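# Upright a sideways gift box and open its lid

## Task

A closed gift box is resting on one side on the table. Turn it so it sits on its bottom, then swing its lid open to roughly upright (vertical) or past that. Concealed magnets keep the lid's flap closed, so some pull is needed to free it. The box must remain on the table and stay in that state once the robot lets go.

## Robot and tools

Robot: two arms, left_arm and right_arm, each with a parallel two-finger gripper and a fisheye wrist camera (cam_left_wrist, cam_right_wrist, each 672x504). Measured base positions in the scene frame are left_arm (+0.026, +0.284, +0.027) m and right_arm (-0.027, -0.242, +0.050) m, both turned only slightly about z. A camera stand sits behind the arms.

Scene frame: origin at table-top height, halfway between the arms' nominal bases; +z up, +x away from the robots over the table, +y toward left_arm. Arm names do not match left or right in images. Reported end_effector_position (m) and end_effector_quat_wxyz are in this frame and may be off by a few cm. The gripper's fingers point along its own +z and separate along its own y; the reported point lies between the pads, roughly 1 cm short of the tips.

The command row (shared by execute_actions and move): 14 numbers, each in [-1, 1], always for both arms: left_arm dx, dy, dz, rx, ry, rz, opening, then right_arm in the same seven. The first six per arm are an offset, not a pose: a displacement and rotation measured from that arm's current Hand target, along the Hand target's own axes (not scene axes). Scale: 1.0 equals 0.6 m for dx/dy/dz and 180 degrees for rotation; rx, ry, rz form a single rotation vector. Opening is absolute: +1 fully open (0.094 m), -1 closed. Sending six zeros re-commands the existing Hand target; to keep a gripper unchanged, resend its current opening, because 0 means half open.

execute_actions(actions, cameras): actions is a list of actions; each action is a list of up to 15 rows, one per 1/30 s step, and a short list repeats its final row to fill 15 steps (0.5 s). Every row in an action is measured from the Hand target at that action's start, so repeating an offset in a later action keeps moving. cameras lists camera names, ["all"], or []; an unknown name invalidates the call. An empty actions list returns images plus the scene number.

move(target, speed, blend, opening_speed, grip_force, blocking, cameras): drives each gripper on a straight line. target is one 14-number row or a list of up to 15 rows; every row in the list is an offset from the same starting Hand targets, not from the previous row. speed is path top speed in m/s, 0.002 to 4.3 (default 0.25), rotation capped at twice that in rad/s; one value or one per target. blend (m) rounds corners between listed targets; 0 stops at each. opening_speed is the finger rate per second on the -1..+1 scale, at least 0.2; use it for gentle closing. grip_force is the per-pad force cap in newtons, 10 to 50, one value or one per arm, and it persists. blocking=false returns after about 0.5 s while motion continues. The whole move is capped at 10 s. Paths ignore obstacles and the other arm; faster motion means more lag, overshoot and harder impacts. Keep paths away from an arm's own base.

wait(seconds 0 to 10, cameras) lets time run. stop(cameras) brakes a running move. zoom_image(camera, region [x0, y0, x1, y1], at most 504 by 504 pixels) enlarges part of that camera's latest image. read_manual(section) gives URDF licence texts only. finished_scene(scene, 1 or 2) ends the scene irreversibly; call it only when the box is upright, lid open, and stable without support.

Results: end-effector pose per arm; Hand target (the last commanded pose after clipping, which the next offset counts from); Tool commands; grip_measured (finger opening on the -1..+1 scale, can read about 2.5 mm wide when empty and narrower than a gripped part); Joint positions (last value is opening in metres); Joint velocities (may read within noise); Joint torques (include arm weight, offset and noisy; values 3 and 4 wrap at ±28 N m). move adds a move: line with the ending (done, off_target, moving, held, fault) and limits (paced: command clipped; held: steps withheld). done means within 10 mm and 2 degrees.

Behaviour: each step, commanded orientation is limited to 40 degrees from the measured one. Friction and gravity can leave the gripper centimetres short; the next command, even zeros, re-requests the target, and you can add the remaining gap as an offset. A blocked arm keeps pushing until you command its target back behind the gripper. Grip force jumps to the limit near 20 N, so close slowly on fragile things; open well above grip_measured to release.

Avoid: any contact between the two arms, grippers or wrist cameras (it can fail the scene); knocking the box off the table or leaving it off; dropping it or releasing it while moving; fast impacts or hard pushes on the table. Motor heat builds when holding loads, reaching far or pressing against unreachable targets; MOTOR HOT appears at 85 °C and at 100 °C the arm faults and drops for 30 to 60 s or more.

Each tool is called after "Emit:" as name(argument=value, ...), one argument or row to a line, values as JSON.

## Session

Emit:
execute_actions(
  actions=[],
)

Scene clock: 0.00 s.
left_arm: end_effector_position=(+0.2951, -0.0480, +0.3720) grip_measured=+1.000 end_effector_quat_wxyz=(+0.148, +0.381, +0.912, -0.026) | right_arm: end_effector_position=(+0.4985, -0.3016, +0.1791) grip_measured=+1.000 end_effector_quat_wxyz=(+0.325, +0.235, +0.914, +0.064)
Joint positions: left_arm=[-0.96 1.292 1.475 -1.472 -0.106 -0.126 0.094] | right_arm=[-0.142 1.449 0.924 -0.373 -0.044 0.393 0.094]
Joint velocities: within noise
Joint torques (N m): no reading
Heat: left arm: hottest elbow 35 °C; right arm: hottest shoulder 31 °C.
Hand target: left_arm +0.2981, -0.0521, +0.3798; +0.155, +0.380, +0.911, -0.030 | right_arm +0.5089, -0.3029, +0.1954; +0.341, +0.233, +0.908, +0.066
Tool commands: left_gripper/opening=+1.0 right_gripper/opening=+1.0
camera_calibration:
cam_left_wrist: T_world_to_cam=[[-0.698534, -0.71314, -0.0590039, 0.196524], [-0.707861, 0.676573, 0.202933, 0.197652], [-0.104799, 0.183522, -0.977413, 0.518457], [0, 0, 0, 1]] pos_world=[0.331523, -0.0887254, 0.478233]
cam_right_wrist: T_world_to_cam=[[-0.387742, -0.889401, -0.242119, -0.0309646], [-0.896837, 0.424685, -0.1238, 0.625293], [0.212932, 0.169138, -0.962316, 0.233922], [0, 0, 0, 1]] pos_world=[0.49897, -0.332658, 0.295021]

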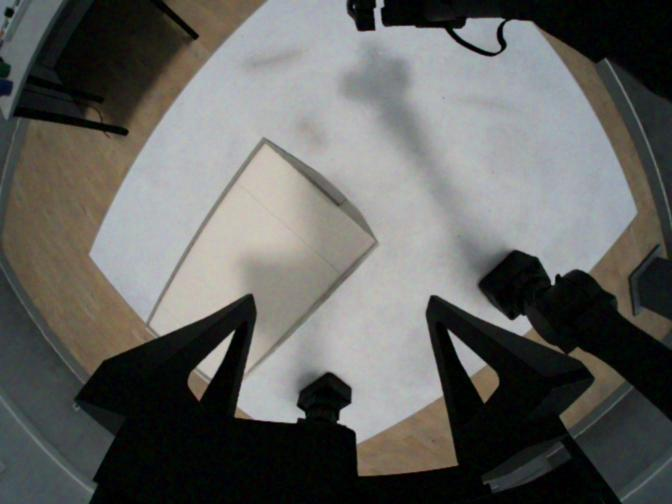

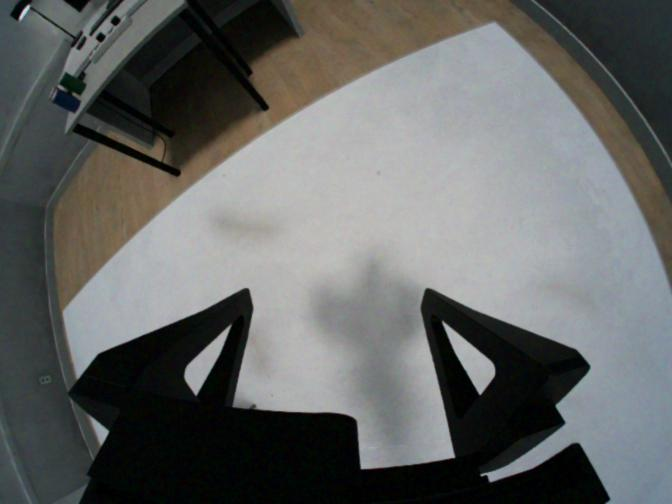

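Emit:
zoom_image(
  camera="cam_left_wrist",
  region=[130, 120, 400, 400],
)

Scaled by 1.800 from the camera's 672x504 image, which has a finer 960x720 frame.

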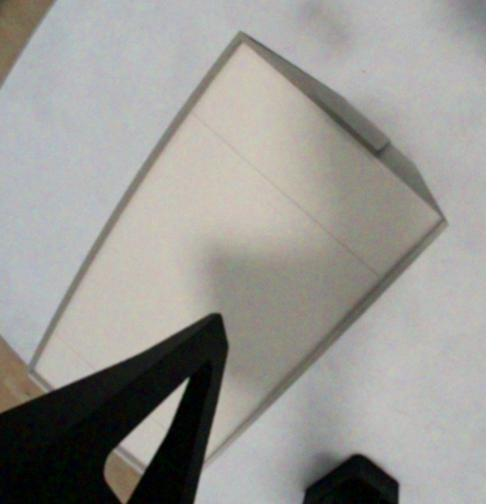

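Emit:
move(
  target=[0,0,-0.14,0,0,0,1,0,0,0,0,0,0,1],
  speed=0.2,
  cameras=["all"],
)

Scene clock: 1.87 s.
left_arm: end_effector_position=(+0.2765, -0.0315, +0.4417) grip_measured=+1.000 end_effector_quat_wxyz=(+0.142, +0.384, +0.912, -0.022) | right_arm: end_effector_position=(+0.4985, -0.3016, +0.1791) grip_measured=+1.000 end_effector_quat_wxyz=(+0.325, +0.235, +0.914, +0.064)
Joint positions: left_arm=[-0.974 1.29 1.666 -1.68 -0.109 -0.134 0.094] | right_arm=[-0.142 1.449 0.924 -0.373 -0.044 0.393 0.094]
Joint torques (N m): left_arm=[-0.79 -9.29 13.94 0.42 -0.21 -0.16] | right_arm=[0.79 -11.22 9.32 2.04 0.01 -0.07]
Heat: left arm: hottest elbow 36 °C; right arm: hottest shoulder 31 °C.
Hand target: left_arm +0.2763, -0.0375, +0.4596; +0.155, +0.380, +0.911, -0.030 | right_arm +0.5089, -0.3029, +0.1954; +0.341, +0.233, +0.908, +0.066
Off the commanded pose: left_arm 0.019 m, 2 deg | right_arm 0.019 m, 2 deg.
move: off_target (left_arm, right_arm)
camera_calibration:
cam_left_wrist: T_world_to_cam=[[-0.70315, -0.70835, -0.0618011, 0.202122], [-0.702263, 0.678227, 0.216412, 0.151689], [-0.11138, 0.195571, -0.974344, 0.582521], [0, 0, 0, 1]] pos_world=[0.313529, -0.0736301, 0.54724]
cam_right_wrist: T_world_to_cam=[[-0.387742, -0.889401, -0.242119, -0.0309646], [-0.896837, 0.424685, -0.1238, 0.625293], [0.212932, 0.169138, -0.962316, 0.233922], [0, 0, 0, 1]] pos_world=[0.49897, -0.332658, 0.295021]

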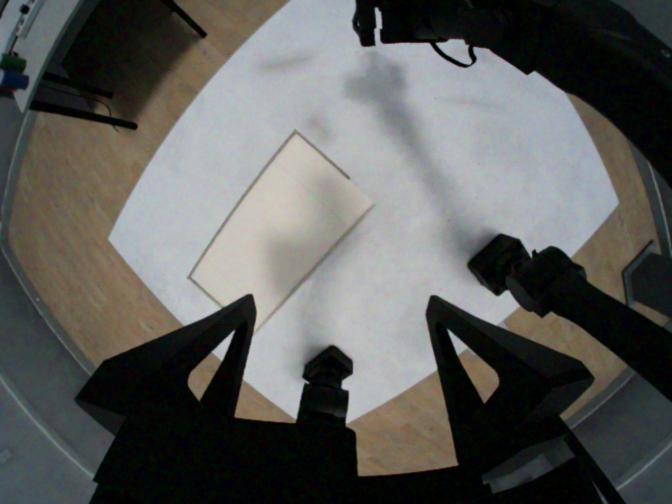

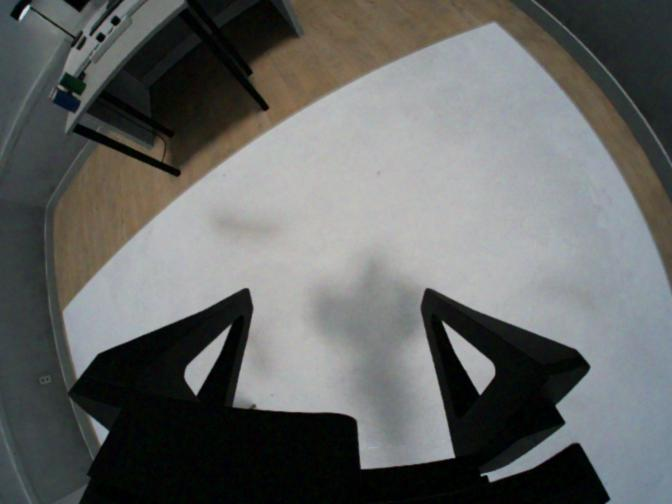

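Emit:
move(
  target=[-0.077,0.057,0.05,0.0555,0.0868,0.23,-0.15,0,0,0,0,0,0,1],
  speed=0.25,
  grip_force=50,
  cameras=["cam_left_wrist"],
)

Emit:
zoom_image(
  camera="cam_left_wrist",
  region=[200, 200, 480, 430],
)

Scene clock: 5.80 s.
left_arm: end_effector_position=(+0.3289, -0.0454, +0.4365) grip_measured=-0.148 end_effector_quat_wxyz=(+0.120, +0.679, +0.724, -0.012) | right_arm: end_effector_position=(+0.4985, -0.3016, +0.1791) grip_measured=+1.000 end_effector_quat_wxyz=(+0.325, +0.235, +0.914, +0.064)
Joint positions: left_arm=[-0.851 1.419 1.782 -1.693 0.007 0.682 0.04] | right_arm=[-0.142 1.449 0.924 -0.373 -0.044 0.393 0.094]
Joint torques (N m): left_arm=[0.5 -9.82 13.96 0.36 -0.09 0.13] | right_arm=[0.91 -11.16 9.35 1.96 0.03 -0.06]
Heat: left arm: hottest elbow 37 °C; right arm: hottest shoulder 31 °C.
Hand target: left_arm +0.3386, -0.0500, +0.4474; +0.001, +0.689, +0.725, +0.000 | right_arm +0.5089, -0.3029, +0.1954; +0.341, +0.233, +0.908, +0.066
Off the commanded pose: left_arm 0.015 m, 14 deg | right_arm 0.019 m, 2 deg.
joint sent to its limit (left arm) — joint 4 (wrist pitch), lower limit. The joint targets are off in orientation, not in position.
move: off_target (left_arm, right_arm)
camera_calibration:
cam_left_wrist: T_world_to_cam=[[-0.986771, -0.0838068, -0.13878, 0.38404], [-0.122256, 0.946866, 0.297485, -0.0148968], [0.106475, 0.310517, -0.944586, 0.506555], [0, 0, 0, 1]] pos_world=[0.323202, -0.111003, 0.536214]
Images, in order (width x height): cam_left_wrist 672x504.

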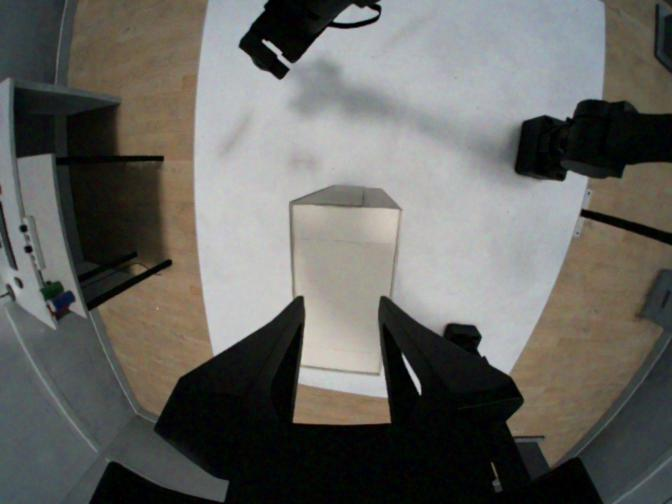

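Scaled by 1.800 from the camera's 672x504 image, which has a finer 960x720 frame.

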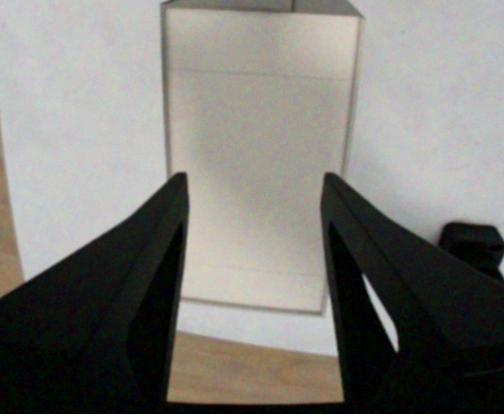

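Emit:
move(
  target=[0,0,0.085,0,0,0,-0.15,0,0,0,0,0,0,1],
  speed=0.12,
  cameras=["cam_left_wrist"],
)

Emit:
zoom_image(
  camera="cam_left_wrist",
  region=[200, 130, 480, 430],
)

Scene clock: 7.93 s.
left_arm: end_effector_position=(+0.3341, -0.0507, +0.4091) grip_measured=-0.148 end_effector_quat_wxyz=(+0.087, +0.682, +0.726, -0.009) | right_arm: end_effector_position=(+0.4985, -0.3016, +0.1791) grip_measured=+1.000 end_effector_quat_wxyz=(+0.325, +0.235, +0.914, +0.064)
Joint positions: left_arm=[-0.851 1.458 1.757 -1.693 0.006 0.684 0.04] | right_arm=[-0.142 1.449 0.924 -0.373 -0.044 0.393 0.094]
Joint torques (N m): left_arm=[0.03 -10.75 9.36 0.17 -0.07 0.18] | right_arm=[0.38 -11.4 9.25 1.98 0.03 -0.07]
Heat: left arm: hottest elbow 37 °C; right arm: hottest shoulder 31 °C.
Hand target: left_arm +0.3386, -0.0501, +0.3964; +0.001, +0.689, +0.725, +0.000 | right_arm +0.5089, -0.3029, +0.1954; +0.341, +0.233, +0.908, +0.066
Off the commanded pose: left_arm 0.014 m, 10 deg | right_arm 0.019 m, 2 deg.
joint sent to its limit (left arm) — joint 4 (wrist pitch), lower limit. The joint targets are off in orientation, not in position.
move: off_target (left_arm, right_arm)
camera_calibration:
cam_left_wrist: T_world_to_cam=[[-0.992052, -0.0760706, -0.100233, 0.371244], [-0.106589, 0.931379, 0.348099, -0.0277575], [0.0668749, 0.356016, -0.932084, 0.492163], [0, 0, 0, 1]] pos_world=[0.332421, -0.121124, 0.505611]
Images, in order (width x height): cam_left_wrist 672x504.

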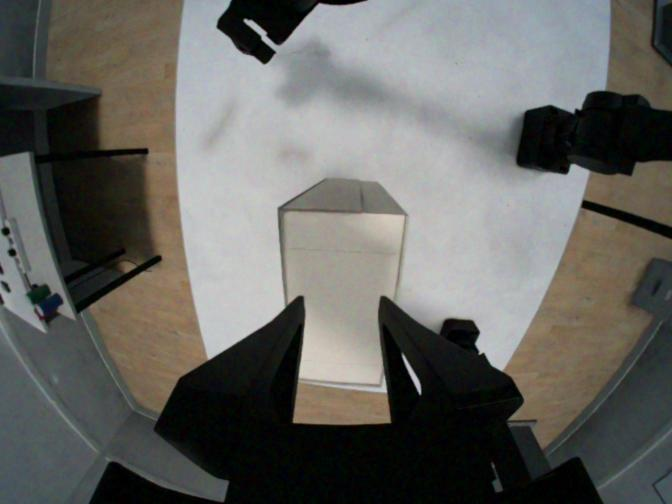

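Scaled by 1.680 from the camera's 672x504 image, which has a finer 960x720 frame.

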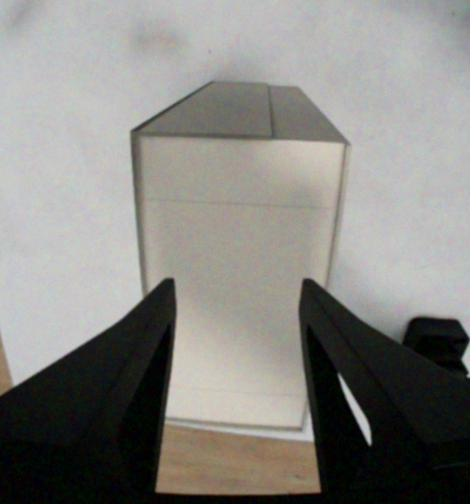

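Emit:
move(
  target=[0,0,0.085,0,0,0,-0.15,0,0,0,0,0,0,1],
  speed=0.12,
  cameras=["cam_left_wrist"],
)

Emit:
zoom_image(
  camera="cam_left_wrist",
  region=[200, 130, 480, 430],
)

Scene clock: 9.93 s.
left_arm: end_effector_position=(+0.3356, -0.0519, +0.3565) grip_measured=-0.148 end_effector_quat_wxyz=(+0.024, +0.685, +0.728, -0.004) | right_arm: end_effector_position=(+0.4985, -0.3016, +0.1791) grip_measured=+1.000 end_effector_quat_wxyz=(+0.325, +0.235, +0.914, +0.064)
Joint positions: left_arm=[-0.851 1.515 1.687 -1.693 0.004 0.685 0.04] | right_arm=[-0.142 1.449 0.924 -0.373 -0.044 0.393 0.094]
Joint torques (N m): left_arm=[0.09 -12.16 9.5 -0.1 -0.08 0.19] | right_arm=[0.26 -10.93 9.36 1.95 0.03 -0.06]
Heat: left arm: hottest elbow 37 °C; right arm: hottest shoulder 32 °C.
Hand target: left_arm +0.3387, -0.0502, +0.3455; +0.001, +0.689, +0.725, +0.000 | right_arm +0.5089, -0.3029, +0.1954; +0.341, +0.233, +0.908, +0.066
Off the commanded pose: left_arm 0.012 m, 3 deg | right_arm 0.019 m, 2 deg.
joint sent to its limit (left arm) — joint 4 (wrist pitch), lower limit. The joint targets still meet the commanded pose.
move: off_target (left_arm, right_arm)
camera_calibration:
cam_left_wrist: T_world_to_cam=[[-0.997338, -0.0693141, -0.0226494, 0.341761], [-0.0721813, 0.894272, 0.441664, -0.0550701], [-0.0103588, 0.442123, -0.896895, 0.461409], [0, 0, 0, 1]] pos_world=[0.341655, -0.131063, 0.445898]
Images, in order (width x height): cam_left_wrist 672x504.

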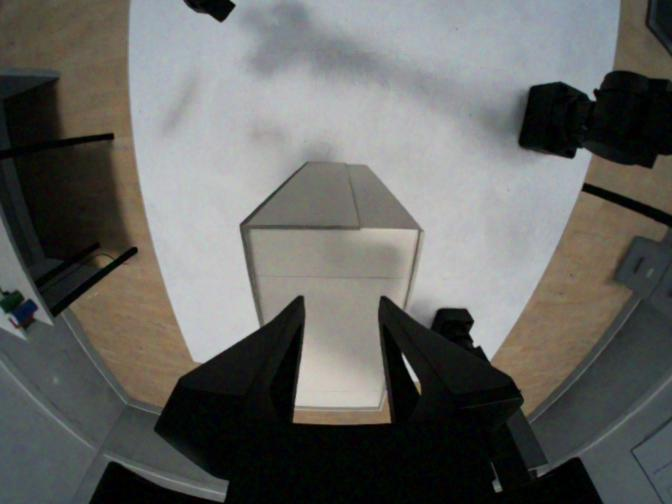

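Scaled by 1.680 from the camera's 672x504 image, which has a finer 960x720 frame.

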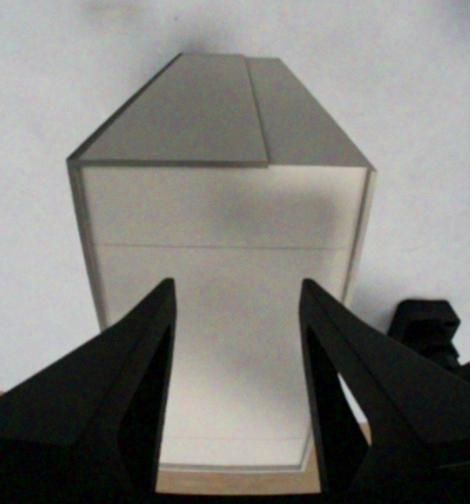

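Emit:
move(
  target=[0,0.014,0.05,0,0,0,0.1,0,0,0,0,0,0,1],
  speed=0.06,
  cameras=["cam_left_wrist"],
)

Emit:
zoom_image(
  camera="cam_left_wrist",
  region=[200, 150, 480, 430],
)

Scene clock: 11.97 s.
left_arm: end_effector_position=(+0.3388, -0.0492, +0.3297) grip_measured=+0.098 end_effector_quat_wxyz=(+0.012, +0.687, +0.727, -0.003) | right_arm: end_effector_position=(+0.4985, -0.3016, +0.1791) grip_measured=+1.000 end_effector_quat_wxyz=(+0.325, +0.235, +0.914, +0.064)
Joint positions: left_arm=[-0.842 1.523 1.625 -1.65 0.004 0.698 0.052] | right_arm=[-0.142 1.449 0.924 -0.373 -0.044 0.393 0.094]
Joint torques (N m): left_arm=[0.5 -11.75 9.32 0.79 -0.08 0.26] | right_arm=[1.08 -11.46 9.47 2.07 0.01 -0.08]
Heat: left arm: hottest elbow 37 °C; right arm: hottest shoulder 32 °C.
Hand target: left_arm +0.3471, -0.0498, +0.3154; +0.000, +0.689, +0.725, +0.000 | right_arm +0.5089, -0.3029, +0.1954; +0.341, +0.233, +0.908, +0.066
Off the commanded pose: left_arm 0.016 m, 1 deg | right_arm 0.019 m, 2 deg.
move: off_target (left_arm, right_arm)
camera_calibration:
cam_left_wrist: T_world_to_cam=[[-0.997848, -0.0652368, -0.00659621, 0.339686], [-0.0609541, 0.885829, 0.45999, -0.0556292], [-0.0241652, 0.459402, -0.8879, 0.438637], [0, 0, 0, 1]] pos_world=[0.346164, -0.130073, 0.417295]
Images, in order (width x height): cam_left_wrist 672x504.

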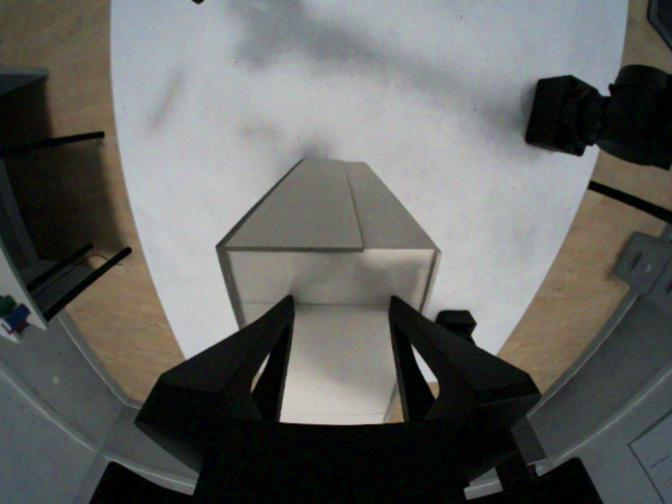

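Scaled by 1.800 from the camera's 672x504 image, which has a finer 960x720 frame.

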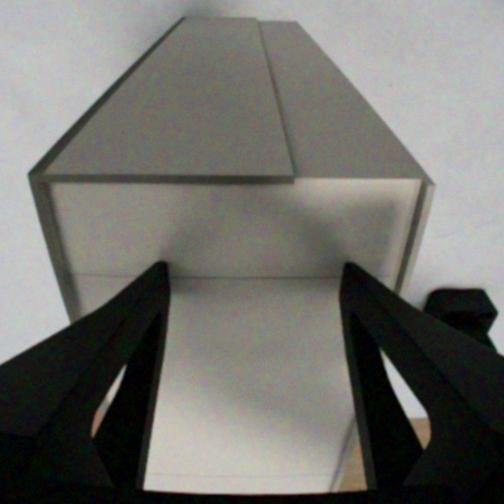

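Emit:
move(
  target=[
    [0,0.012,0.018,0,0,0,0.1,0,0,0,0,0,0,1],
    [0,0.012,0.02,0,0,0,0.8,0,0,0,0,0,0,1],
  ],
  speed=0.04,
  opening_speed=0.4,
  cameras=["cam_left_wrist"],
)

Emit:
zoom_image(
  camera="cam_left_wrist",
  region=[200, 150, 480, 430],
)

Scene clock: 15.17 s.
left_arm: end_effector_position=(+0.3487, -0.0498, +0.3282) grip_measured=+0.797 end_effector_quat_wxyz=(+0.026, +0.686, +0.727, -0.003) | right_arm: end_effector_position=(+0.4985, -0.3016, +0.1791) grip_measured=+1.000 end_effector_quat_wxyz=(+0.325, +0.235, +0.914, +0.064)
Joint positions: left_arm=[-0.828 1.523 1.621 -1.617 0.004 0.711 0.084] | right_arm=[-0.142 1.449 0.924 -0.373 -0.044 0.393 0.094]
Joint torques (N m): left_arm=[-0.03 -11.05 8.27 0.73 -0.06 0.17] | right_arm=[0.73 -10.93 9.31 2 0.02 -0.05]
Heat: left arm: hottest elbow 37 °C; right arm: hottest shoulder 32 °C.
Hand target: left_arm +0.3544, -0.0494, +0.3035; +0.001, +0.689, +0.725, +0.000 | right_arm +0.5089, -0.3029, +0.1954; +0.341, +0.233, +0.908, +0.066
Off the commanded pose: left_arm 0.025 m, 3 deg | right_arm 0.019 m, 2 deg.
move: off_target (left_arm, right_arm); target 2's new opening was sent with left_arm's hand 0.026 m and 2 deg from that target
camera_calibration:
cam_left_wrist: T_world_to_cam=[[-0.997388, -0.0675049, -0.0256948, 0.35556], [-0.071913, 0.89478, 0.440678, -0.0432325], [-0.00675671, 0.441375, -0.897297, 0.433983], [0, 0, 0, 1]] pos_world=[0.354455, -0.128864, 0.4176]
Images, in order (width x height): cam_left_wrist 672x504.

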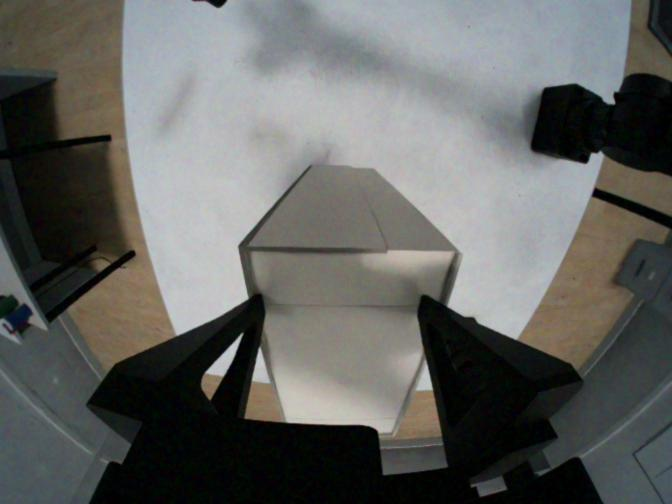

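Scaled by 1.800 from the camera's 672x504 image, which has a finer 960x720 frame.

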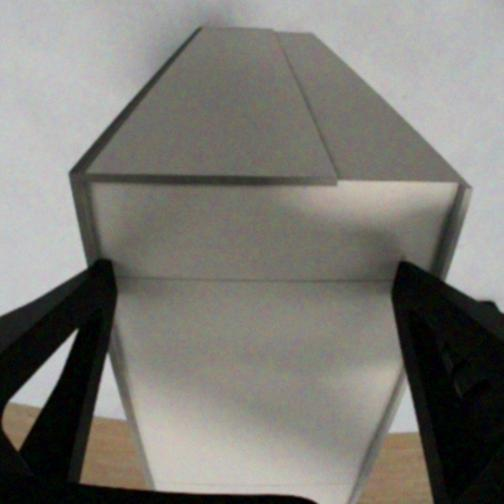

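Emit:
move(
  target=[0,-0.008,0.005,0,0,0,1,0,0,0,0,0,0,1],
  speed=0.04,
  opening_speed=0.3,
  cameras=["cam_left_wrist"],
)

Emit:
zoom_image(
  camera="cam_left_wrist",
  region=[200, 150, 480, 430],
)

Scene clock: 16.27 s.
left_arm: end_effector_position=(+0.3476, -0.0486, +0.3268) grip_measured=+0.995 end_effector_quat_wxyz=(+0.024, +0.686, +0.727, -0.003) | right_arm: end_effector_position=(+0.4985, -0.3016, +0.1791) grip_measured=+1.000 end_effector_quat_wxyz=(+0.325, +0.235, +0.914, +0.064)
Joint positions: left_arm=[-0.828 1.521 1.615 -1.617 0.004 0.711 0.094] | right_arm=[-0.142 1.449 0.924 -0.373 -0.044 0.393 0.094]
Joint torques (N m): left_arm=[-0.62 -11.52 7.24 0.96 -0.06 0.13] | right_arm=[0.73 -11.28 9.28 1.92 0.02 -0.07]
Heat: left arm: hottest elbow 37 °C; right arm: hottest shoulder 32 °C.
Hand target: left_arm +0.3496, -0.0496, +0.3004; +0.001, +0.689, +0.725, +0.000 | right_arm +0.5089, -0.3029, +0.1954; +0.341, +0.233, +0.908, +0.066
Off the commanded pose: left_arm 0.026 m, 3 deg | right_arm 0.019 m, 2 deg.
move: off_target (left_arm, right_arm)
camera_calibration:
cam_left_wrist: T_world_to_cam=[[-0.997457, -0.0673948, -0.0232024, 0.353585], [-0.0706877, 0.893558, 0.443348, -0.0451033], [-0.00914663, 0.44386, -0.896049, 0.432787], [0, 0, 0, 1]] pos_world=[0.353456, -0.127965, 0.415999]
Images, in order (width x height): cam_left_wrist 672x504.

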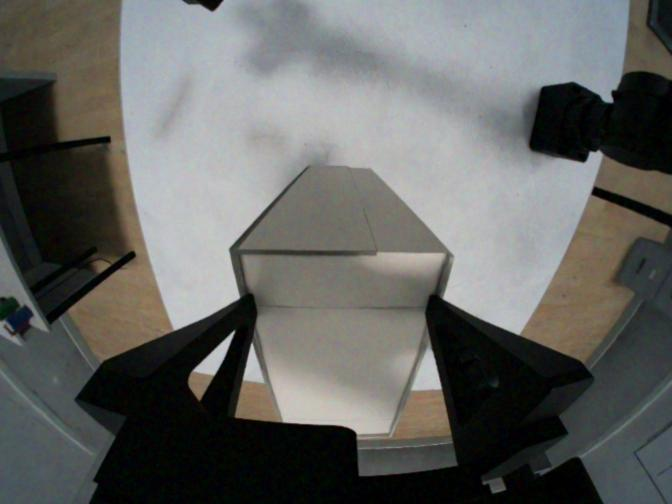

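Scaled by 1.800 from the camera's 672x504 image, which has a finer 960x720 frame.

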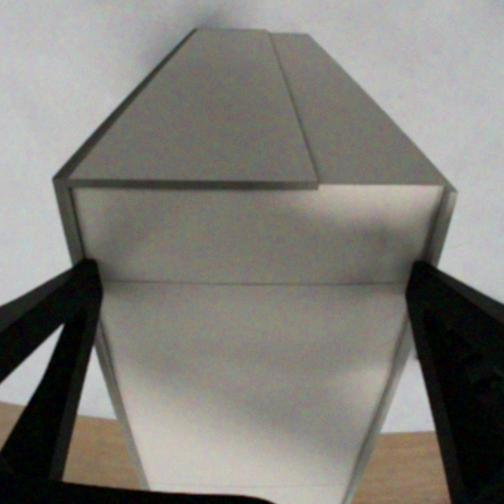

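Emit:
move(
  target=[
    [0,0,-0.09,0,0,0,-0.65,0,0,0,0,0,0,1],
    [-0.054,-0.053,-0.09,0,0,0,-0.65,0,0,0,0,0,0,1],
  ],
  speed=0.1,
  cameras=["cam_left_wrist"],
)

Emit:
zoom_image(
  camera="cam_left_wrist",
  region=[220, 200, 460, 400],
)

Scene clock: 19.60 s.
left_arm: end_effector_position=(+0.3113, -0.0732, +0.3469) grip_measured=-0.648 end_effector_quat_wxyz=(+0.012, +0.694, +0.720, -0.003) | right_arm: end_effector_position=(+0.4985, -0.3016, +0.1791) grip_measured=+1.000 end_effector_quat_wxyz=(+0.325, +0.235, +0.914, +0.064)
Joint positions: left_arm=[-0.923 1.528 1.677 -1.694 0.003 0.639 0.017] | right_arm=[-0.142 1.449 0.924 -0.373 -0.044 0.393 0.094]
Joint torques (N m): left_arm=[-0.85 -11.34 14 -0.08 -0.03 -0.13] | right_arm=[0.67 -11.22 9.43 2.13 0 -0.08]
Heat: left arm: hottest elbow 38 °C; right arm: hottest shoulder 32 °C.
Hand target: left_arm +0.3194, -0.0836, +0.3543; +0.001, +0.689, +0.725, +0.000 | right_arm +0.5089, -0.3029, +0.1954; +0.341, +0.233, +0.908, +0.066
Off the commanded pose: left_arm 0.015 m, 2 deg | right_arm 0.019 m, 2 deg.
joint sent to its limit (left arm) — joint 4 (wrist pitch), lower limit. The joint targets still meet the commanded pose.
move: off_target (left_arm, right_arm)
camera_calibration:
cam_left_wrist: T_world_to_cam=[[-0.998986, -0.0443063, -0.00802841, 0.313211], [-0.0430452, 0.887373, 0.459038, -0.0491717], [-0.0132141, 0.458918, -0.88838, 0.461074], [0, 0, 0, 1]] pos_world=[0.31687, -0.154084, 0.434696]
Images, in order (width x height): cam_left_wrist 672x504.

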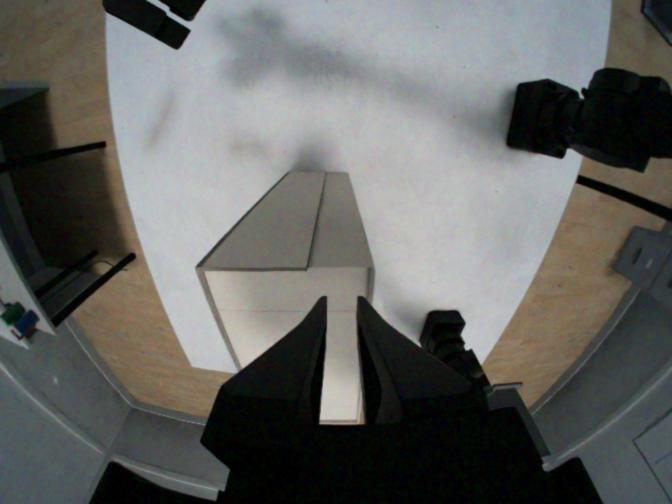

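Scaled by 2.100 from the camera's 672x504 image, which has a finer 960x720 frame.

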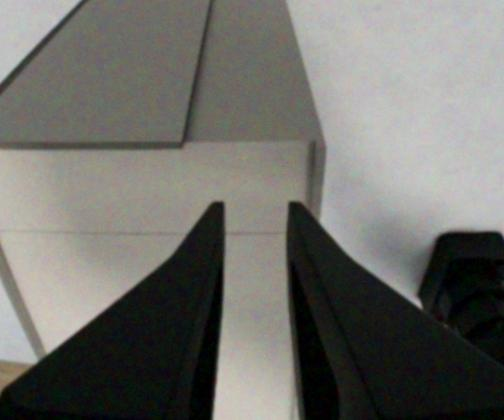

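Emit:
move(
  target=[-0.016,0.004,0.045,0,0,0,-0.65,0,0,0,0,0,0,1],
  speed=0.06,
  cameras=["cam_left_wrist"],
)

Emit:
zoom_image(
  camera="cam_left_wrist",
  region=[220, 200, 460, 400],
)

Scene clock: 20.83 s.
left_arm: end_effector_position=(+0.3169, -0.0802, +0.3293) grip_measured=-0.648 end_effector_quat_wxyz=(-0.004, +0.691, +0.723, -0.001) | right_arm: end_effector_position=(+0.4985, -0.3016, +0.1791) grip_measured=+1.000 end_effector_quat_wxyz=(+0.325, +0.235, +0.914, +0.064)
Joint positions: left_arm=[-0.923 1.568 1.677 -1.687 0.003 0.631 0.017] | right_arm=[-0.142 1.449 0.924 -0.373 -0.044 0.393 0.094]
Joint torques (N m): left_arm=[-0.97 -12.04 12.16 0.65 -0.01 -0.15] | right_arm=[0.79 -11.22 9.24 1.98 0.01 -0.06]
Heat: left arm: hottest elbow 38 °C; right arm: hottest shoulder 32 °C.
Hand target: left_arm +0.3223, -0.0931, +0.3274; +0.001, +0.689, +0.725, +0.000 | right_arm +0.5089, -0.3029, +0.1954; +0.341, +0.233, +0.908, +0.066
Off the commanded pose: left_arm 0.014 m, 1 deg | right_arm 0.019 m, 2 deg.
move: off_target (left_arm, right_arm)
camera_calibration:
cam_left_wrist: T_world_to_cam=[[-0.998543, -0.0527326, 0.0114723, 0.311132], [-0.0406524, 0.874817, 0.482745, -0.0441788], [-0.0354926, 0.481575, -0.875686, 0.453398], [0, 0, 0, 1]] pos_world=[0.324975, -0.16329, 0.414792]
Images, in order (width x height): cam_left_wrist 672x504.

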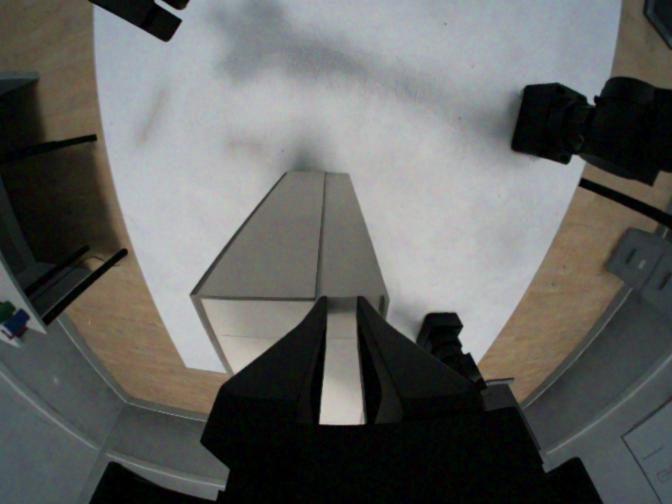

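Scaled by 2.100 from the camera's 672x504 image, which has a finer 960x720 frame.

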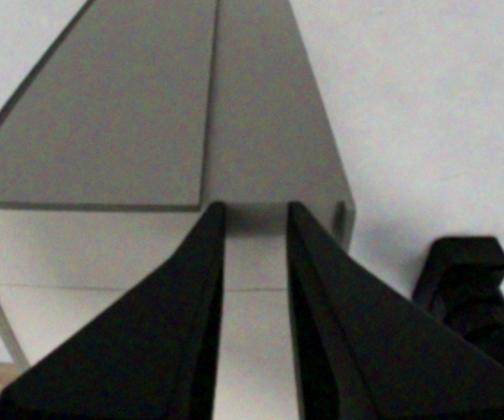

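Emit:
move(
  target=[
    [-0.004,0.004,0.012,0,0,0,-0.65,0,0,0,0,0,0,1],
    [-0.004,0.004,0.012,0,0,0,0.1,0,0,0,0,0,0,1],
  ],
  speed=0.04,
  opening_speed=0.4,
  cameras=["cam_left_wrist"],
)

Emit:
zoom_image(
  camera="cam_left_wrist",
  region=[200, 150, 480, 400],
)

Scene clock: 23.93 s.
left_arm: end_effector_position=(+0.3202, -0.0840, +0.3293) grip_measured=+0.097 end_effector_quat_wxyz=(+0.006, +0.691, +0.723, -0.001) | right_arm: end_effector_position=(+0.4985, -0.3016, +0.1791) grip_measured=+1.000 end_effector_quat_wxyz=(+0.325, +0.235, +0.914, +0.064)
Joint positions: left_arm=[-0.923 1.568 1.677 -1.667 0 0.63 0.052] | right_arm=[-0.142 1.449 0.924 -0.373 -0.044 0.393 0.094]
Joint torques (N m): left_arm=[-0.91 -11.52 11.43 0.54 0.04 -0.11] | right_arm=[0.85 -10.81 9.42 2.03 0.06 -0.09]
Heat: left arm: hottest elbow 38 °C; right arm: hottest shoulder 32 °C.
Hand target: left_arm +0.3249, -0.0953, +0.3202; +0.001, +0.688, +0.725, +0.000 | right_arm +0.5089, -0.3029, +0.1954; +0.341, +0.233, +0.908, +0.066
Off the commanded pose: left_arm 0.015 m, 1 deg | right_arm 0.019 m, 2 deg.
move: off_target (left_arm, right_arm); target 2's new opening was sent with left_arm's hand 0.017 m and 0 deg from that target
camera_calibration:
cam_left_wrist: T_world_to_cam=[[-0.998607, -0.0527209, -0.00215404, 0.31867], [-0.0475599, 0.881668, 0.469468, -0.0336263], [-0.0228516, 0.468916, -0.882947, 0.452601], [0, 0, 0, 1]] pos_world=[0.32697, -0.165784, 0.416096]
Images, in order (width x height): cam_left_wrist 672x504.

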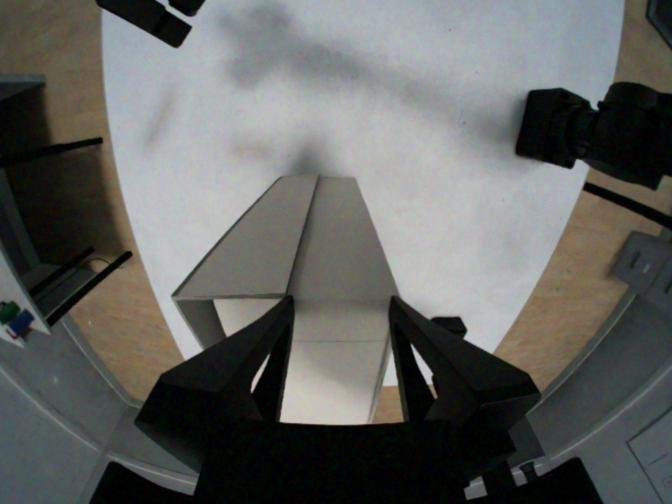

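Scaled by 1.800 from the camera's 672x504 image, which has a finer 960x720 frame.

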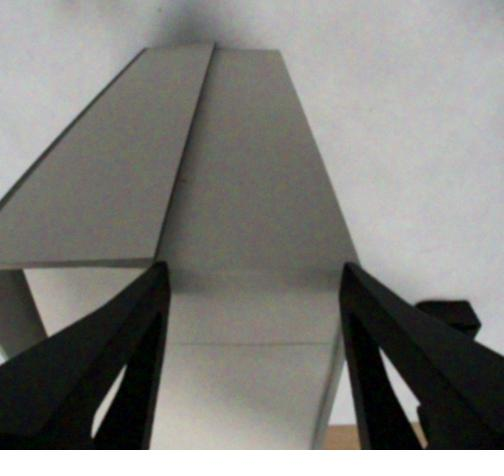

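Opening. Continue to full.

Emit:
move(
  target=[0,0,0,0,0,0,1,0,0,0,0,0,0,1],
  speed=0.04,
  opening_speed=0.4,
  cameras=["cam_left_wrist"],
)

Scene clock: 26.57 s.
left_arm: end_effector_position=(+0.3205, -0.0838, +0.3293) grip_measured=+0.997 end_effector_quat_wxyz=(+0.006, +0.691, +0.723, +0.000) | right_arm: end_effector_position=(+0.4985, -0.3016, +0.1791) grip_measured=+1.000 end_effector_quat_wxyz=(+0.325, +0.235, +0.914, +0.064)
Joint positions: left_arm=[-0.923 1.568 1.677 -1.667 -0.002 0.63 0.094] | right_arm=[-0.142 1.449 0.924 -0.373 -0.044 0.393 0.094]
Joint torques (N m): left_arm=[-0.73 -11.28 11.38 0.54 0.13 -0.11] | right_arm=[0.32 -10.93 9.24 1.98 0.02 -0.08]
Heat: left arm: hottest elbow 38 °C; right arm: hottest shoulder 32 °C.
Hand target: left_arm +0.3249, -0.0953, +0.3202; +0.001, +0.688, +0.725, +0.000 | right_arm +0.5089, -0.3029, +0.1954; +0.341, +0.233, +0.908, +0.066
Off the commanded pose: left_arm 0.015 m, 1 deg | right_arm 0.019 m, 2 deg.
move: off_target (left_arm, right_arm)
camera_calibration:
cam_left_wrist: T_world_to_cam=[[-0.998601, -0.0527405, -0.00368945, 0.319508], [-0.0482746, 0.881136, 0.470392, -0.0338971], [-0.0215578, 0.469912, -0.88245, 0.452007], [0, 0, 0, 1]] pos_world=[0.327169, -0.165685, 0.415997]
Images, in order (width x height): cam_left_wrist 672x504.

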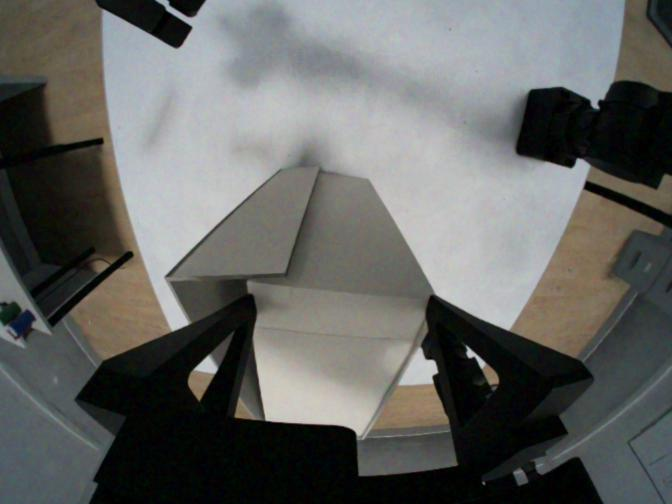

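Emit:
move(
  target=[
    [0,0,-0.06,0,0,0,1,0,0,0,0,0,0,1],
    [0.01,0.08,-0.06,0,0,0,-1,0,0,0,0,0,0,1],
    [0.01,0.08,0.06,0,0,0,-1,0,0,0,0,0,0,1],
    [0.01,0.22,0.06,0,0,0,-1,0,0,0,0,0,0,1],
  ],
  speed=0.15,
  cameras=["all"],
)

Scene clock: 31.77 s.
left_arm: end_effector_position=(+0.4447, -0.0773, +0.3285) grip_measured=-0.990 end_effector_quat_wxyz=(+0.047, +0.684, +0.728, +0.000) | right_arm: end_effector_position=(+0.4985, -0.3016, +0.1791) grip_measured=+1.000 end_effector_quat_wxyz=(+0.325, +0.235, +0.914, +0.064)
Joint positions: left_arm=[-0.738 1.74 1.888 -1.626 0.004 0.798 0] | right_arm=[-0.142 1.449 0.924 -0.373 -0.044 0.393 0.094]
Joint velocities: left_arm=[-0.015 0.015 0.007 -0.046 -0.051 0.022 -0.001] | right_arm=[within noise]
Joint torques (N m): left_arm=[-0.15 -10.7 10.06 0.02 -0.03 0.19] | right_arm=[0.21 -10.4 9.42 2.1 0.01 -0.05]
Heat: left arm: hottest elbow 39 °C; right arm: hottest shoulder 32 °C.
Hand target: left_arm +0.4565, -0.0826, +0.2844; +0.001, +0.689, +0.725, +0.000 | right_arm +0.5089, -0.3029, +0.1954; +0.341, +0.233, +0.908, +0.066
Off the commanded pose: left_arm 0.046 m, 5 deg | right_arm 0.019 m, 2 deg.
move: off_target (left_arm, right_arm); target 2's new opening was sent with left_arm's hand 0.015 m and 3 deg from that target
camera_calibration:
cam_left_wrist: T_world_to_cam=[[-0.995713, -0.0716996, -0.0584287, 0.459103], [-0.0895863, 0.904724, 0.416473, 0.00467732], [0.0230009, 0.419922, -0.907269, 0.43541], [0, 0, 0, 1]] pos_world=[0.44754, -0.154152, 0.419911]
cam_right_wrist: T_world_to_cam=[[-0.387742, -0.889401, -0.242119, -0.0309646], [-0.896837, 0.424685, -0.1238, 0.625293], [0.212932, 0.169138, -0.962316, 0.233922], [0, 0, 0, 1]] pos_world=[0.49897, -0.332658, 0.295021]

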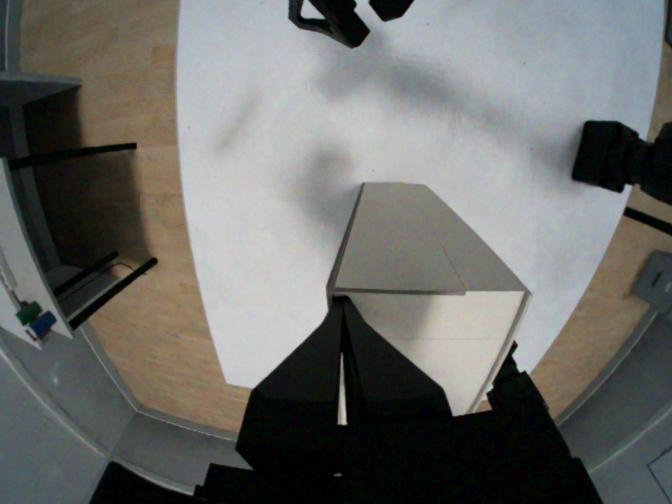

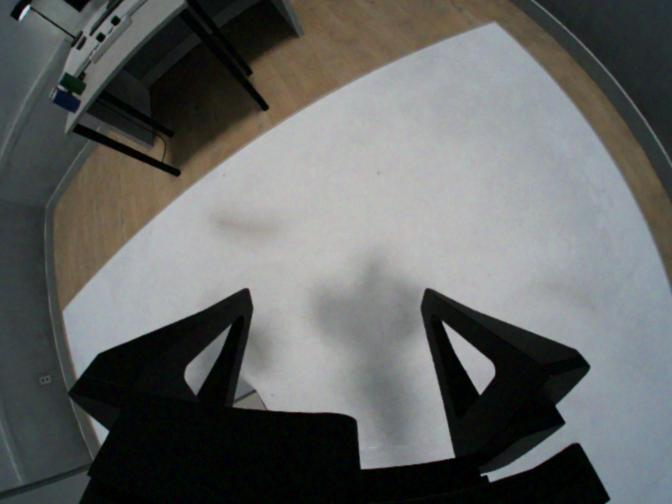

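Emit:
move(
  target=[
    [0,0,-0.126,0,0,0,-1,0,0,0,0,0,0,1],
    [-0.026,-0.157,-0.126,0,0,0,-0.65,0,0,0,0,0,0,1],
    [-0.026,-0.157,-0.082,0,0,0,-0.65,0,0,0,0,0,0,1],
  ],
  speed=0.1,
  cameras=["cam_left_wrist"],
)

Emit:
zoom_image(
  camera="cam_left_wrist",
  region=[220, 200, 460, 400],
)

Scene clock: 36.70 s.
left_arm: end_effector_position=(+0.3655, -0.1016, +0.3431) grip_measured=-0.652 end_effector_quat_wxyz=(+0.021, +0.692, +0.721, -0.002) | right_arm: end_effector_position=(+0.4985, -0.3016, +0.1791) grip_measured=+1.000 end_effector_quat_wxyz=(+0.325, +0.235, +0.914, +0.064)
Joint positions: left_arm=[-0.876 1.671 1.839 -1.697 0 0.681 0.016] | right_arm=[-0.142 1.449 0.924 -0.373 -0.044 0.393 0.094]
Joint torques (N m): left_arm=[-0.73 -15.09 9.26 0.08 0.08 -0.14] | right_arm=[0.67 -10.99 9.44 2 0.02 -0.08]
Heat: left arm: hottest elbow 39 °C; right arm: hottest shoulder 32 °C.
Hand target: left_arm +0.3631, -0.1031, +0.3336; +0.001, +0.689, +0.725, +0.000 | right_arm +0.5089, -0.3029, +0.1954; +0.341, +0.233, +0.908, +0.066
Off the commanded pose: left_arm 0.010 m, 2 deg | right_arm 0.019 m, 2 deg.
joint sent to its limit (left arm) — joint 4 (wrist pitch), lower limit. The joint targets still meet the commanded pose.
move: off_target (right_arm); target 2's new opening was sent with left_arm's hand 0.008 m and 4 deg from that target
camera_calibration:
cam_left_wrist: T_world_to_cam=[[-0.998544, -0.0495615, -0.0212793, 0.369913], [-0.0538352, 0.891646, 0.449522, -0.0122676], [-0.00330535, 0.450013, -0.893016, 0.468541], [0, 0, 0, 1]] pos_world=[0.370263, -0.181578, 0.4318]
Images, in order (width x height): cam_left_wrist 672x504.

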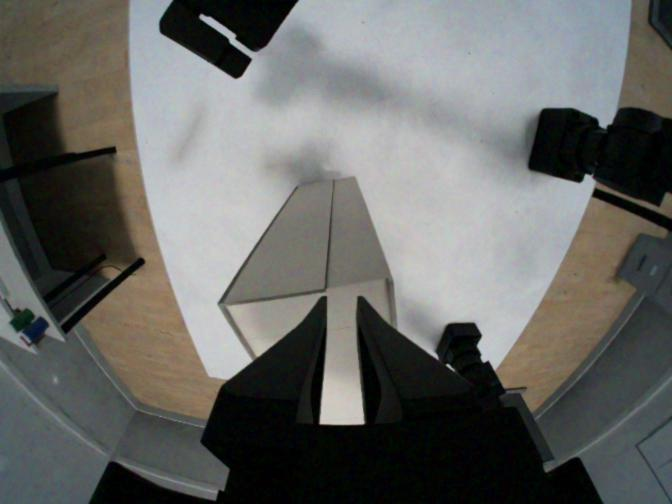

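Scaled by 2.100 from the camera's 672x504 image, which has a finer 960x720 frame.

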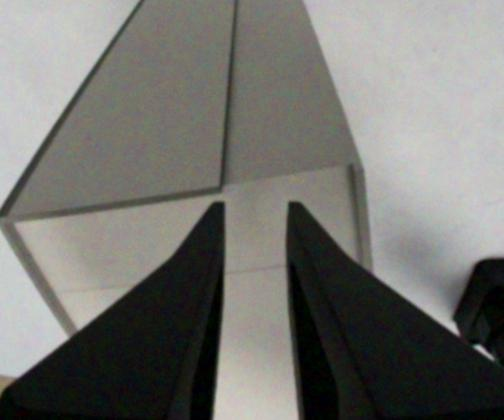

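Emit:
move(
  target=[
    [-0.014,-0.019,0,0,0,-0.045,-0.65,0,0,0,0,0,0,1],
    [-0.014,-0.019,0.03,0,0,-0.045,-0.65,0,0,0,0,0,0,1],
  ],
  speed=0.08,
  cameras=["cam_left_wrist"],
)

Emit:
zoom_image(
  camera="cam_left_wrist",
  region=[220, 200, 460, 400],
)

Scene clock: 39.03 s.
left_arm: end_effector_position=(+0.3543, -0.1074, +0.3305) grip_measured=-0.652 end_effector_quat_wxyz=(+0.011, +0.638, +0.770, -0.002) | right_arm: end_effector_position=(+0.4985, -0.3016, +0.1791) grip_measured=+1.000 end_effector_quat_wxyz=(+0.325, +0.235, +0.914, +0.064)
Joint positions: left_arm=[-0.9 1.671 1.805 -1.683 0 0.512 0.016] | right_arm=[-0.142 1.449 0.924 -0.373 -0.044 0.393 0.094]
Joint torques (N m): left_arm=[-0.85 -14.92 8.32 0.9 0.07 -0.14] | right_arm=[0.67 -11.22 9.35 2 0.04 -0.09]
Heat: left arm: hottest elbow 39 °C; right arm: hottest shoulder 32 °C.
Hand target: left_arm +0.3521, -0.1120, +0.3155; +0.001, +0.636, +0.772, +0.000 | right_arm +0.5089, -0.3029, +0.1954; +0.341, +0.233, +0.908, +0.066
Off the commanded pose: left_arm 0.016 m, 1 deg | right_arm 0.019 m, 2 deg.
move: off_target (left_arm, right_arm)
camera_calibration:
cam_left_wrist: T_world_to_cam=[[-0.981103, -0.193394, -0.00603052, 0.331498], [-0.174322, 0.869967, 0.46127, 0.0344854], [-0.0839605, 0.453604, -0.887239, 0.486794], [0, 0, 0, 1]] pos_world=[0.372117, -0.186703, 0.417995]
Images, in order (width x height): cam_left_wrist 672x504.

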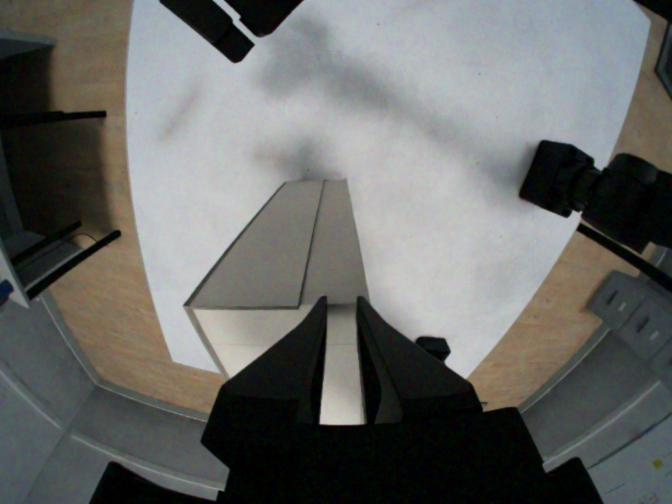

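Scaled by 2.100 from the camera's 672x504 image, which has a finer 960x720 frame.

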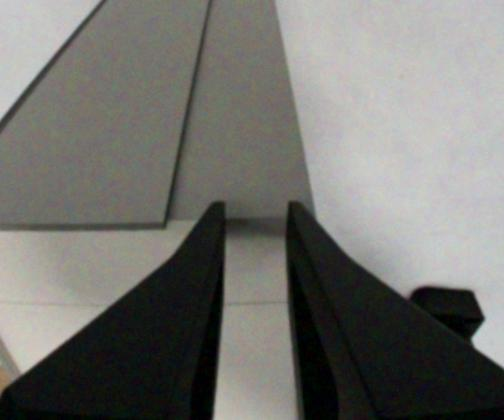

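Emit:
move(
  target=[
    [0.0,0.0,-0.02,0,0,0,-0.75,0,0,0,0,0,0,1],
    [0.016,0.013,-0.02,0,0,0,-0.75,0,0,0,0,0,0,1],
    [0.016,0.013,0.005,0,0,0,-0.75,0,0,0,0,0,0,1],
  ],
  speed=0.06,
  cameras=["cam_left_wrist"],
)

Emit:
zoom_image(
  camera="cam_left_wrist",
  region=[220, 200, 460, 400],
)

Scene clock: 41.50 s.
left_arm: end_effector_position=(+0.3547, -0.1055, +0.3295) grip_measured=-0.748 end_effector_quat_wxyz=(+0.016, +0.637, +0.771, -0.003) | right_arm: end_effector_position=(+0.4985, -0.3016, +0.1791) grip_measured=+1.000 end_effector_quat_wxyz=(+0.325, +0.235, +0.914, +0.064)
Joint positions: left_arm=[-0.897 1.659 1.788 -1.667 0 0.512 0.012] | right_arm=[-0.142 1.449 0.924 -0.373 -0.044 0.393 0.094]
Joint torques (N m): left_arm=[0.73 -15.09 7.72 0.87 0.07 0.1] | right_arm=[0.38 -10.64 9.33 1.88 0.04 -0.06]
Heat: left arm: hottest elbow 39 °C; right arm: hottest shoulder 32 °C.
Hand target: left_arm +0.3580, -0.1011, +0.3124; +0.001, +0.636, +0.772, +0.000 | right_arm +0.5089, -0.3029, +0.1954; +0.341, +0.233, +0.908, +0.066
Off the commanded pose: left_arm 0.018 m, 2 deg | right_arm 0.019 m, 2 deg.
move: off_target (left_arm, right_arm)
camera_calibration:
cam_left_wrist: T_world_to_cam=[[-0.980438, -0.196502, -0.0113727, 0.33343], [-0.180278, 0.873293, 0.452614, 0.0386231], [-0.0790075, 0.44581, -0.891634, 0.484038], [0, 0, 0, 1]] pos_world=[0.372113, -0.183998, 0.417896]
Images, in order (width x height): cam_left_wrist 672x504.

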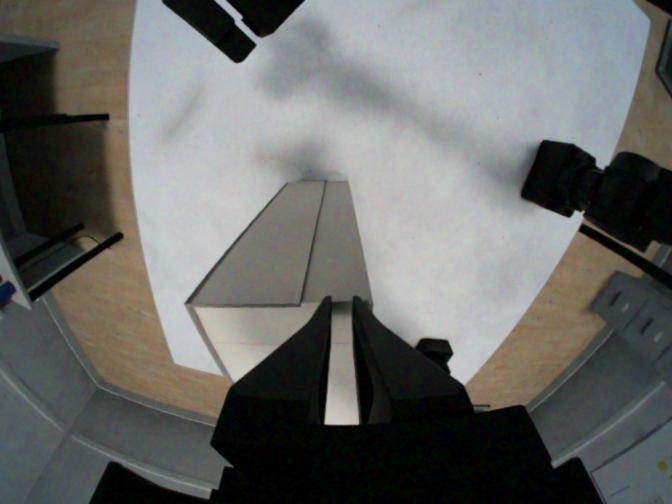

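Scaled by 2.100 from the camera's 672x504 image, which has a finer 960x720 frame.

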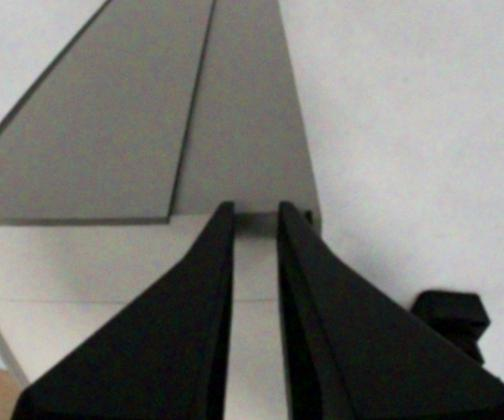

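Emit:
move(
  target=[
    [0.01,0.004,0.003,0,0,0,-0.75,0,0,0,0,0,0,1],
    [0.01,0.004,0.003,0,0,0,1,0,0,0,0,0,0,1],
  ],
  speed=0.05,
  opening_speed=0.5,
  cameras=["cam_left_wrist"],
)

Emit:
zoom_image(
  camera="cam_left_wrist",
  region=[160, 150, 480, 420],
)

Scene clock: 46.30 s.
left_arm: end_effector_position=(+0.3598, -0.0973, +0.3297) grip_measured=+0.995 end_effector_quat_wxyz=(+0.022, +0.632, +0.774, -0.003) | right_arm: end_effector_position=(+0.4985, -0.3016, +0.1791) grip_measured=+1.000 end_effector_quat_wxyz=(+0.325, +0.235, +0.914, +0.064)
Joint positions: left_arm=[-0.879 1.644 1.769 -1.652 -0.002 0.517 0.094] | right_arm=[-0.142 1.449 0.924 -0.373 -0.044 0.393 0.094]
Joint torques (N m): left_arm=[0.38 -14.39 7.71 0.43 0.16 0.11] | right_arm=[0.79 -10.7 9.46 2.02 0.02 -0.07]
Heat: left arm: hottest elbow 39 °C; right arm: hottest shoulder 32 °C.
Hand target: left_arm +0.3592, -0.0948, +0.3108; +0.001, +0.636, +0.772, +0.000 | right_arm +0.5089, -0.3029, +0.1954; +0.341, +0.233, +0.908, +0.066
Off the commanded pose: left_arm 0.019 m, 2 deg | right_arm 0.019 m, 2 deg.
move: off_target (left_arm, right_arm); target 2's new opening was sent with left_arm's hand 0.020 m and 2 deg from that target
camera_calibration:
cam_left_wrist: T_world_to_cam=[[-0.977927, -0.208185, -0.0178414, 0.340114], [-0.194196, 0.874049, 0.445338, 0.0397785], [-0.0771185, 0.438973, -0.895185, 0.480732], [0, 0, 0, 1]] pos_world=[0.377405, -0.17499, 0.418697]
Images, in order (width x height): cam_left_wrist 672x504.

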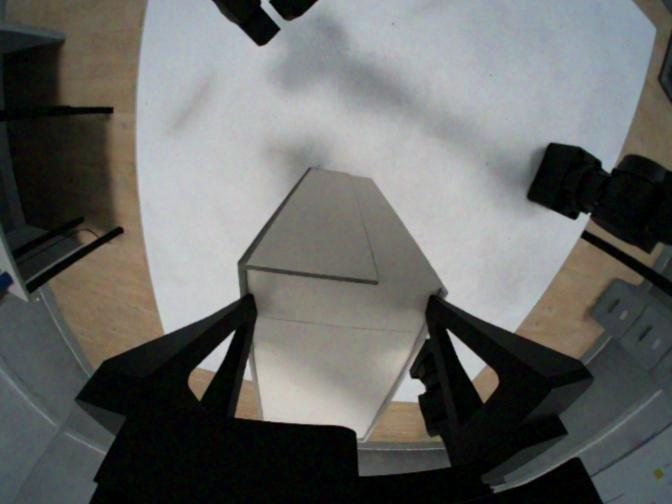

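Scaled by 1.575 from the camera's 672x504 image, which has a finer 960x720 frame.

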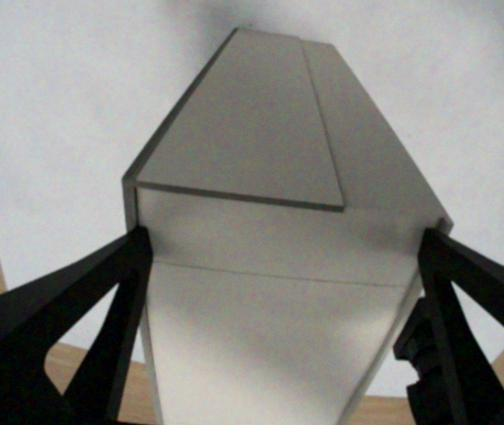

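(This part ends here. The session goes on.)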